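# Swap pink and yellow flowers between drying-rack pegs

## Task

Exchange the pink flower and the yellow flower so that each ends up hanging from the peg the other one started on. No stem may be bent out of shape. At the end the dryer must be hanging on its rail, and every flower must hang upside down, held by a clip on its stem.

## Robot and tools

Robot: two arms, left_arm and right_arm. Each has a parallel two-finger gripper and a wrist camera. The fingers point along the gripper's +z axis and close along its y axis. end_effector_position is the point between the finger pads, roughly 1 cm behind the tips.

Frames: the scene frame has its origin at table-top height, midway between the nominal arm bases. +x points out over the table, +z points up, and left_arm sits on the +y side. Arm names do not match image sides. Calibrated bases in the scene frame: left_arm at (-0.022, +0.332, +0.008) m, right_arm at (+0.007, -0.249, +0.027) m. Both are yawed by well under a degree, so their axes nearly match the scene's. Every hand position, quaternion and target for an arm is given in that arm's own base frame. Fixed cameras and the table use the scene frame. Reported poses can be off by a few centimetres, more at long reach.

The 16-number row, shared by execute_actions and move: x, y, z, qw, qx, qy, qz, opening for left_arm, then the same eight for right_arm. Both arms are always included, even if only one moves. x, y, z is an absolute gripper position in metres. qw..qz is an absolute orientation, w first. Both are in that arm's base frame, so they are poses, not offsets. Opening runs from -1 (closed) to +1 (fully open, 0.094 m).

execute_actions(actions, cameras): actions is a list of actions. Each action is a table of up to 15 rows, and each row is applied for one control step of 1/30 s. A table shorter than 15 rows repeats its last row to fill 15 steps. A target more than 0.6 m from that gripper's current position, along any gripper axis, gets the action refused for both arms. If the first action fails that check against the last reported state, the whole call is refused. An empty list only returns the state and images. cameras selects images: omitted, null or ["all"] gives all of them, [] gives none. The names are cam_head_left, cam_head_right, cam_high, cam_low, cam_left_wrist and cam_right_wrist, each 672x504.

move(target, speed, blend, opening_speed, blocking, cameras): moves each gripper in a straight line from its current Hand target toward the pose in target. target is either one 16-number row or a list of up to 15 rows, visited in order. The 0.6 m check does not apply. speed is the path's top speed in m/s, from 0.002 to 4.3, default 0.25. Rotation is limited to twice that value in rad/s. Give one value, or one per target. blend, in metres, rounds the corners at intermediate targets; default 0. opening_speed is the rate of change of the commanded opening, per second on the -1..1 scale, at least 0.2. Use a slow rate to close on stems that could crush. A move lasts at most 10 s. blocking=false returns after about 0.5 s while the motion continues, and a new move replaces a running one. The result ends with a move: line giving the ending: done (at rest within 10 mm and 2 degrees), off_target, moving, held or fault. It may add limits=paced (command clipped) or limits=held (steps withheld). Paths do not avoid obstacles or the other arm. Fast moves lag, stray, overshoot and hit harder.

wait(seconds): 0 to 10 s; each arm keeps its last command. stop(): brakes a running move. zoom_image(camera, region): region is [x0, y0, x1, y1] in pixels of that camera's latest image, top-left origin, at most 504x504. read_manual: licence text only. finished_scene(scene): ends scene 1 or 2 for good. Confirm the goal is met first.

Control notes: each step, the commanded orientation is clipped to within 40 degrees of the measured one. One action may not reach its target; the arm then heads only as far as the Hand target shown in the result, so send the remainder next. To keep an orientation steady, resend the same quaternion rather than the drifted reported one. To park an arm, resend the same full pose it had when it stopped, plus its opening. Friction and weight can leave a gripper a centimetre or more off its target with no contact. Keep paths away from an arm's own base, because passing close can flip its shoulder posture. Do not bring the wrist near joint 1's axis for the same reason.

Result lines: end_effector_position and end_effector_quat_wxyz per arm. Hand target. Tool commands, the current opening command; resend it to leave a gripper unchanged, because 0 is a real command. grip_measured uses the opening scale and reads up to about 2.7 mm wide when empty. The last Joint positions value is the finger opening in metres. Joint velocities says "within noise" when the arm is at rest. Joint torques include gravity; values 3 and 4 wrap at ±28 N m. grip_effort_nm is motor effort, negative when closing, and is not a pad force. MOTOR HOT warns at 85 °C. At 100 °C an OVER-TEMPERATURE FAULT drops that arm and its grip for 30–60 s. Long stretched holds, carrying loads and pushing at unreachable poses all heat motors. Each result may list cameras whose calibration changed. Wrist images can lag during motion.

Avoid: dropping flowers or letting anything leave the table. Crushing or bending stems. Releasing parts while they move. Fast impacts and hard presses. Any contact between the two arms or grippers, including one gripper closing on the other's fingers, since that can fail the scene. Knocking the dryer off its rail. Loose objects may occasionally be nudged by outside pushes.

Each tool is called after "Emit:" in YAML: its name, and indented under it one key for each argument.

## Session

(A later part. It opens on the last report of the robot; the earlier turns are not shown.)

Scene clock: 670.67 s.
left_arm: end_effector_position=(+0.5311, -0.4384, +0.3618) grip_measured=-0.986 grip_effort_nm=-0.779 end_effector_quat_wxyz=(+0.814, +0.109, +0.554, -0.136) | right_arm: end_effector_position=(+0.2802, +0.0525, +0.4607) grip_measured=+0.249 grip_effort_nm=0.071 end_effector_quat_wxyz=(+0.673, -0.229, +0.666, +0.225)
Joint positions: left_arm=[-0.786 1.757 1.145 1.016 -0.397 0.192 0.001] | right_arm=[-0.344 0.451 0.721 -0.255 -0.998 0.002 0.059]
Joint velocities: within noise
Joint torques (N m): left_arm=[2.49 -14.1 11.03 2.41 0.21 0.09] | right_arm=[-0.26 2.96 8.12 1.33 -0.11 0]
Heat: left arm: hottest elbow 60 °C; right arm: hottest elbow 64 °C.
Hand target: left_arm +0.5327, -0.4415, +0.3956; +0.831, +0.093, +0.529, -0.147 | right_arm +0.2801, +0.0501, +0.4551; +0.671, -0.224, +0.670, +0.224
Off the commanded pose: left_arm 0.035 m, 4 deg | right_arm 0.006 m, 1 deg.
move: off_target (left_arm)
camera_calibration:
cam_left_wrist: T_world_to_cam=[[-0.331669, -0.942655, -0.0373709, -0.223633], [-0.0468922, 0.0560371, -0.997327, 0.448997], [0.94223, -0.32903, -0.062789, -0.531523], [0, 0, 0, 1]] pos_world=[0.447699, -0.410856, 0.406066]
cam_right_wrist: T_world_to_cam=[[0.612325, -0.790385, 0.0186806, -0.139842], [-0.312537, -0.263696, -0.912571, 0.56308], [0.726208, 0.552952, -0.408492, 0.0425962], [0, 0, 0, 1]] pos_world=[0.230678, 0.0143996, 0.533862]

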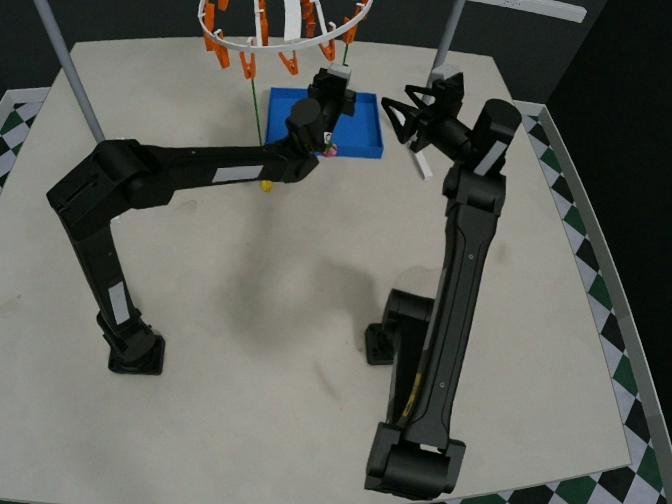

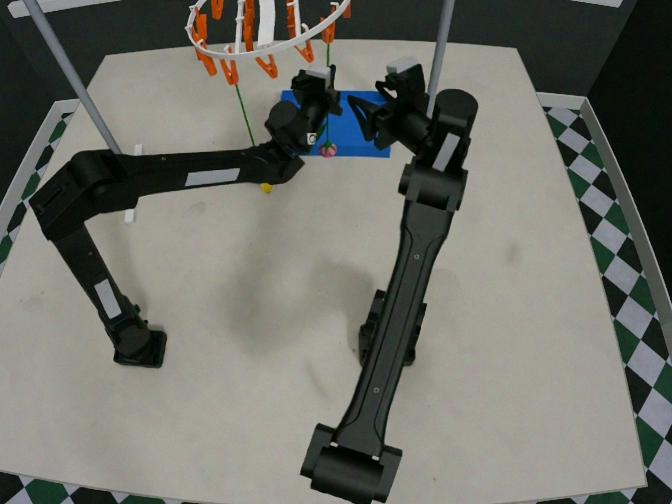

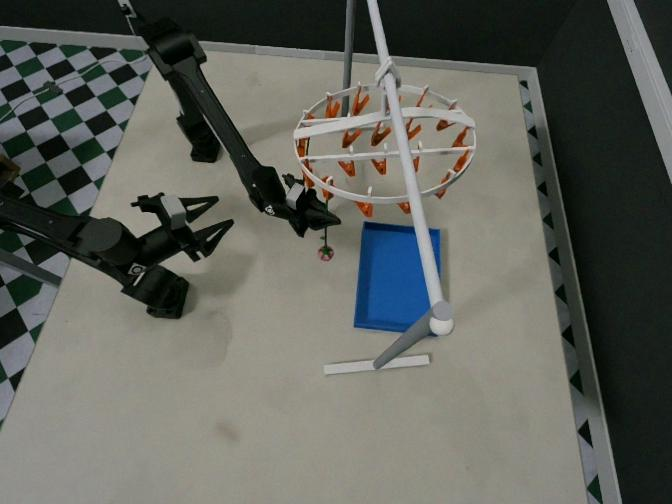

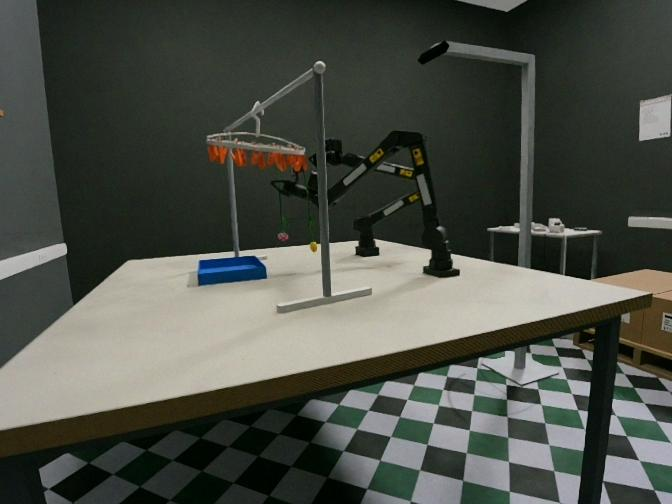

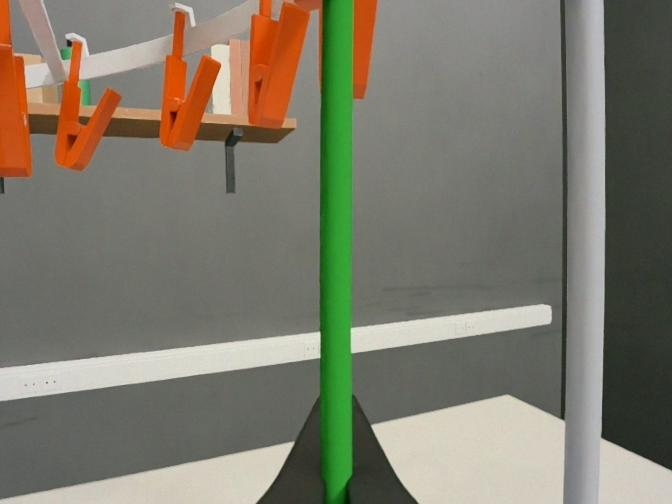

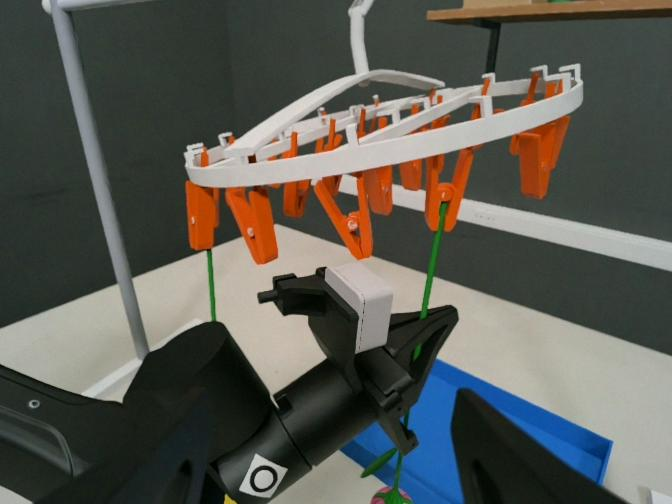

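Clipped. Release.

Emit:
move:
  target:
    - [0.532,-0.441,0.394,0.8306,0.0933,0.5291,-0.1465,-0.2,0.28,0.05,0.455,0.6706,-0.2244,0.6706,0.2244,0.25]
  opening_speed: 0.5
  cameras: ["cam_left_wrist","cam_right_wrist"]

Emit:
move:
  target:
    - [0.51,-0.433,0.365,0.8306,0.0933,0.5291,-0.1465,-0.2,0.28,0.05,0.455,0.6706,-0.2244,0.6706,0.2244,0.25]
    - [0.44,-0.4075,0.33,0.8306,0.0933,0.5291,-0.1465,-0.2,0.28,0.05,0.455,0.6706,-0.2244,0.6706,0.2244,0.25]
  speed: 0.08

Emit:
wait:
  seconds: 4

Emit:
zoom_image:
  camera: "cam_low"
  region: [180, 90, 380, 280]

Scene clock: 675.60 s.
left_arm: end_effector_position=(+0.5310, -0.4383, +0.3622) grip_measured=-0.203 grip_effort_nm=0.056 end_effector_quat_wxyz=(+0.815, +0.108, +0.553, -0.136) | right_arm: end_effector_position=(+0.2802, +0.0524, +0.4606) grip_measured=+0.249 grip_effort_nm=0.076 end_effector_quat_wxyz=(+0.673, -0.229, +0.666, +0.225)
Joint positions: left_arm=[-0.786 1.757 1.145 1.018 -0.397 0.192 0.037] | right_arm=[-0.345 0.451 0.721 -0.256 -0.998 0.002 0.059]
Joint velocities: within noise
Joint torques (N m): left_arm=[2.49 -14.33 10.33 2.62 0.19 0.09] | right_arm=[-0.09 2.9 8.17 1.36 -0.1 0.02]
Heat: left arm: hottest elbow 61 °C; right arm: hottest elbow 63 °C.
Hand target: left_arm +0.5307, -0.4399, +0.3936; +0.831, +0.093, +0.529, -0.147 | right_arm +0.2801, +0.0500, +0.4550; +0.671, -0.224, +0.671, +0.224
Off the commanded pose: left_arm 0.032 m, 4 deg | right_arm 0.006 m, 1 deg.
move: off_target (left_arm)
camera_calibration:
cam_left_wrist: T_world_to_cam=[[-0.331547, -0.942732, -0.036519, -0.223933], [-0.0455799, 0.054669, -0.997464, 0.44818], [0.942337, -0.329041, -0.061095, -0.531992], [0, 0, 0, 1]] pos_world=[0.4475, -0.410657, 0.406364]
cam_right_wrist: T_world_to_cam=[[0.612295, -0.790423, 0.018064, -0.139503], [-0.313179, -0.263453, -0.912421, 0.563052], [0.725958, 0.553013, -0.408855, 0.0428055], [0, 0, 0, 1]] pos_world=[0.230678, 0.0143995, 0.533761]
Images, in order (width x height): cam_left_wrist 672x504, cam_right_wrist 672x504.

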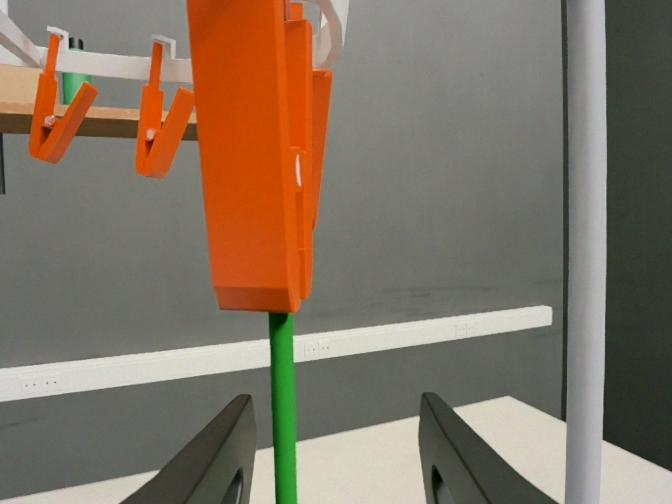

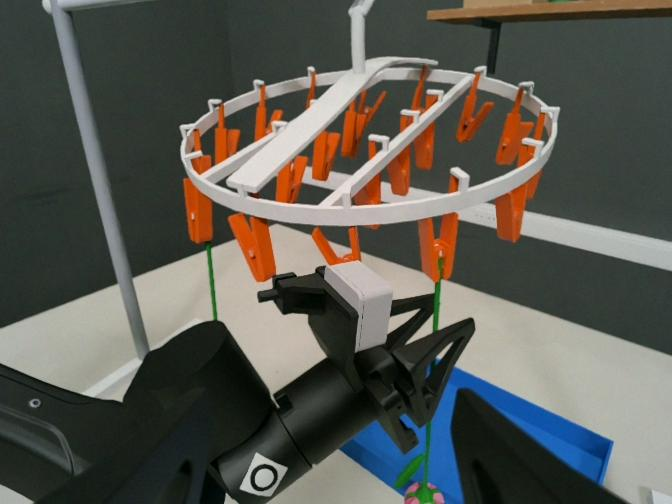

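Scene clock: 677.73 s.
left_arm: end_effector_position=(+0.4485, -0.4082, +0.3135) grip_measured=-0.202 grip_effort_nm=0.051 end_effector_quat_wxyz=(+0.822, +0.100, +0.543, -0.140) | right_arm: end_effector_position=(+0.2802, +0.0524, +0.4606) grip_measured=+0.249 grip_effort_nm=0.076 end_effector_quat_wxyz=(+0.673, -0.229, +0.666, +0.225)
Joint positions: left_arm=[-0.867 1.705 0.873 1.286 -0.472 0.231 0.038] | right_arm=[-0.345 0.451 0.721 -0.256 -0.998 0.002 0.059]
Joint velocities: within noise
Joint torques (N m): left_arm=[1.79 -13.33 6.11 2.52 0.06 0.12] | right_arm=[-0.38 3.08 8.14 1.43 -0.1 0]
Heat: left arm: hottest elbow 60 °C; right arm: hottest elbow 63 °C.
Hand target: left_arm +0.4403, -0.4073, +0.3298; +0.831, +0.093, +0.529, -0.146 | right_arm +0.2801, +0.0500, +0.4550; +0.671, -0.224, +0.671, +0.224
Off the commanded pose: left_arm 0.019 m, 2 deg | right_arm 0.006 m, 1 deg.
move: off_target (left_arm)
camera_calibration:
cam_left_wrist: T_world_to_cam=[[-0.328871, -0.944107, -0.0224886, -0.230978], [-0.023961, 0.0321475, -0.999196, 0.375773], [0.944071, -0.328068, -0.0331942, -0.456401], [0, 0, 0, 1]] pos_world=[0.363917, -0.379879, 0.355126]
cam_right_wrist: T_world_to_cam=[[0.612295, -0.790423, 0.018064, -0.139503], [-0.313179, -0.263453, -0.912421, 0.563052], [0.725958, 0.553013, -0.408855, 0.0428055], [0, 0, 0, 1]] pos_world=[0.230678, 0.0143995, 0.533761]

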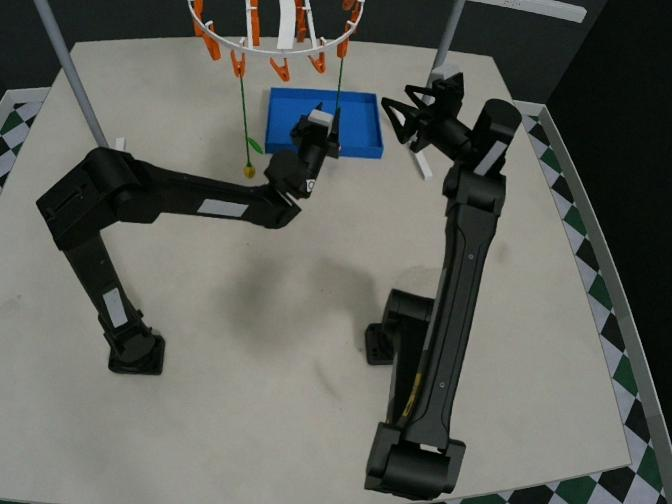

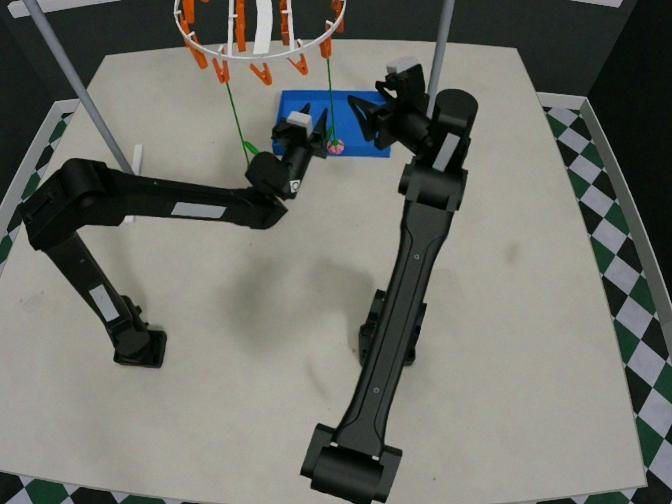

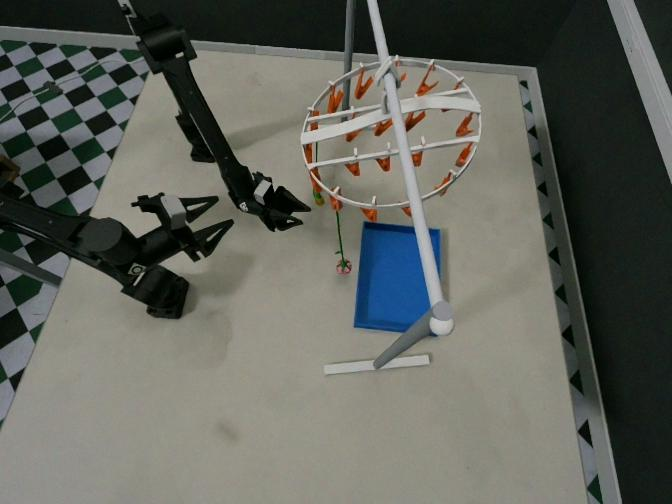

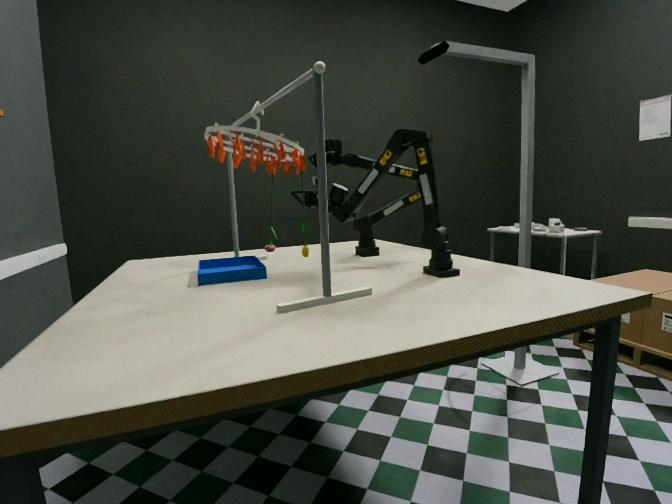

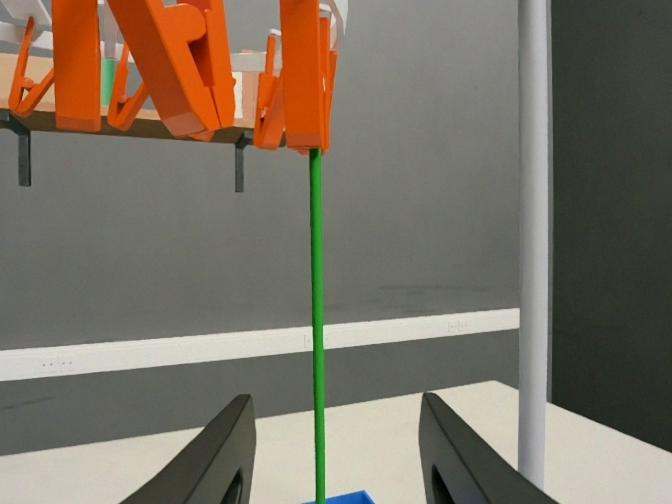

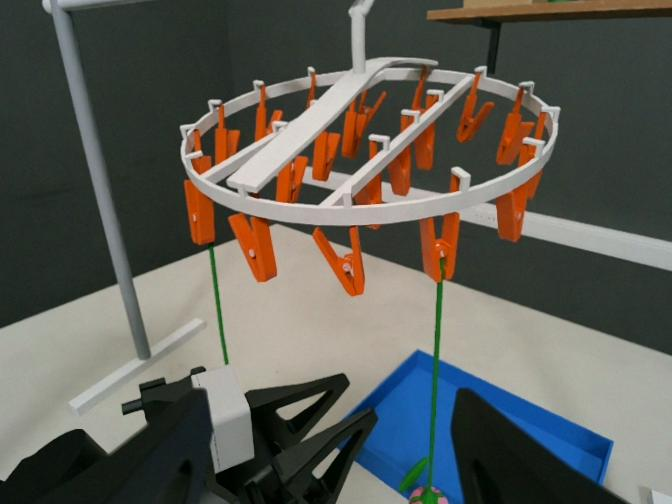

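Scene clock: 681.73 s.
left_arm: end_effector_position=(+0.4484, -0.4081, +0.3133) grip_measured=-0.202 grip_effort_nm=0.056 end_effector_quat_wxyz=(+0.822, +0.100, +0.543, -0.140) | right_arm: end_effector_position=(+0.2802, +0.0524, +0.4606) grip_measured=+0.249 grip_effort_nm=0.076 end_effector_quat_wxyz=(+0.673, -0.229, +0.666, +0.225)
Joint positions: left_arm=[-0.867 1.705 0.873 1.286 -0.472 0.232 0.038] | right_arm=[-0.345 0.451 0.721 -0.256 -0.998 0.002 0.059]
Joint velocities: within noise
Joint torques (N m): left_arm=[1.79 -13.27 6.15 2.55 0.06 0.16] | right_arm=[-0.38 2.78 8.17 1.36 -0.1 0.01]
Heat: left arm: hottest elbow 58 °C; right arm: hottest elbow 62 °C.
Hand target: left_arm +0.4403, -0.4074, +0.3298; +0.831, +0.093, +0.529, -0.147 | right_arm +0.2801, +0.0500, +0.4550; +0.671, -0.224, +0.671, +0.224
Tool commands: left_gripper/opening=-0.2 right_gripper/opening=+0.25
Off the commanded pose: left_arm 0.019 m, 2 deg | right_arm 0.006 m, 1 deg.
wait: 4.00 s; at rest by 0.17 s
camera_calibration:
cam_left_wrist: T_world_to_cam=[[-0.328593, -0.944181, -0.0234395, -0.230772], [-0.0239365, 0.0331348, -0.999164, 0.376028], [0.944168, -0.327757, -0.0334883, -0.456218], [0, 0, 0, 1]] pos_world=[0.363917, -0.379879, 0.355026]
cam_right_wrist: T_world_to_cam=[[0.612295, -0.790423, 0.018064, -0.139503], [-0.313179, -0.263453, -0.912421, 0.563052], [0.725958, 0.553013, -0.408855, 0.0428055], [0, 0, 0, 1]] pos_world=[0.230678, 0.0143995, 0.533761]

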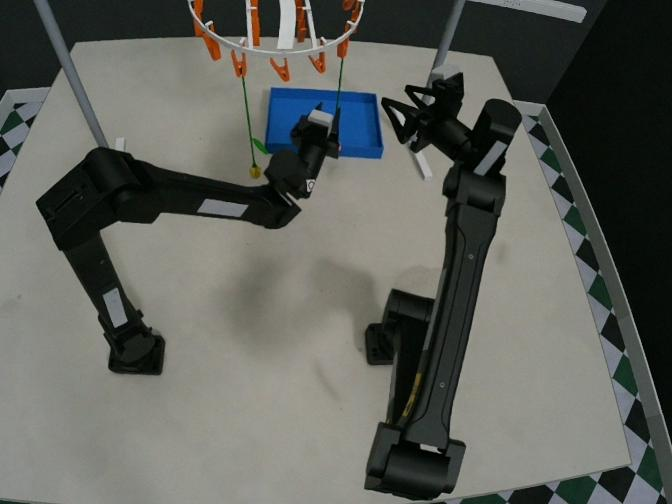

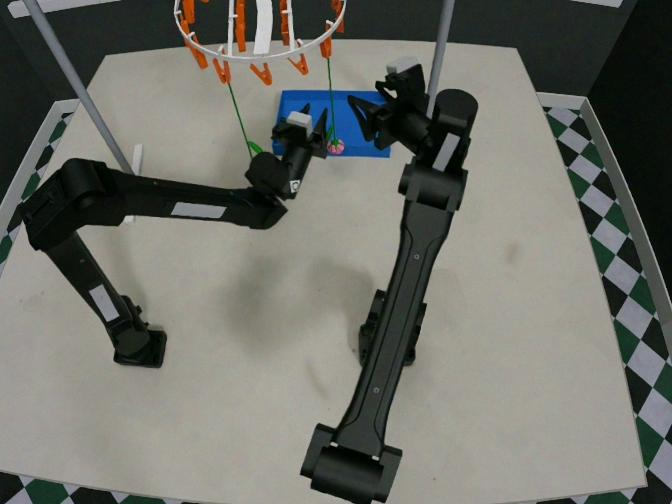

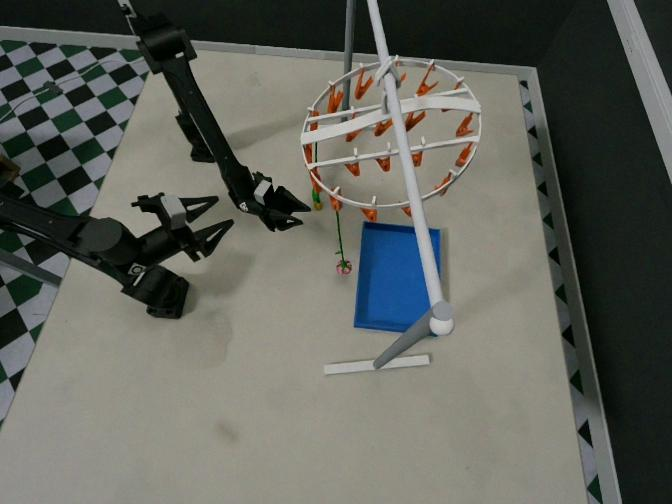

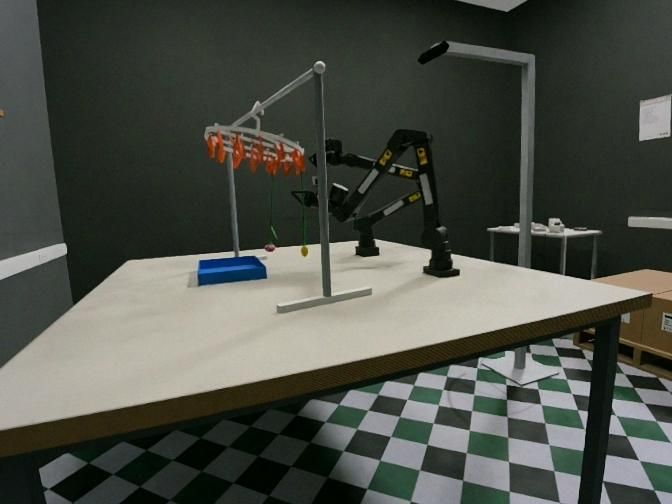

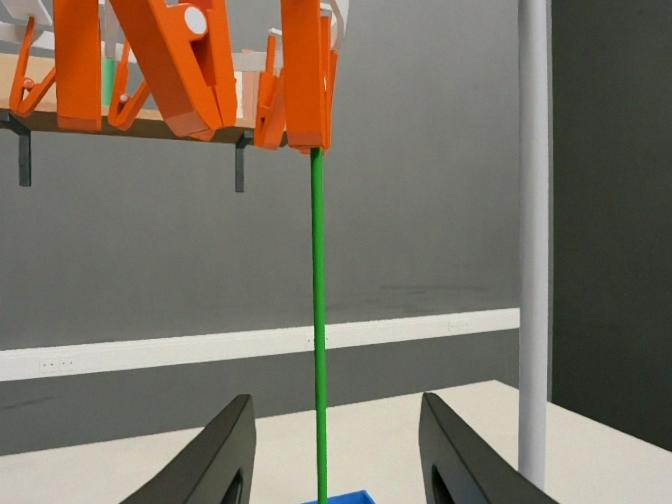

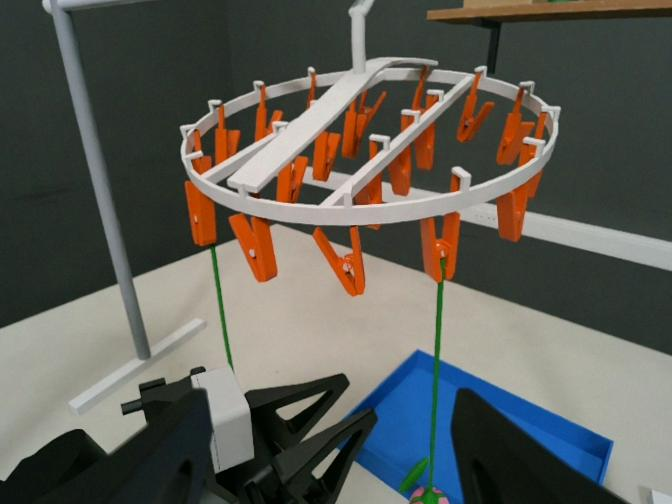

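Scaled by 2.520 from the camera's 672x504 image, which has a finer 960x720 frame.

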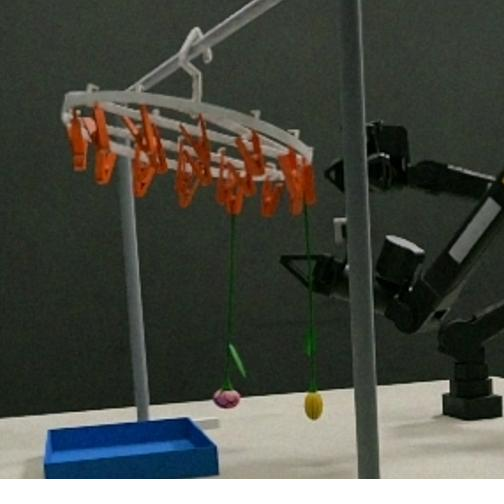

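Both hang, straight.

Emit:
finished_scene:
  scene: 2

The scene is finished: the task was done.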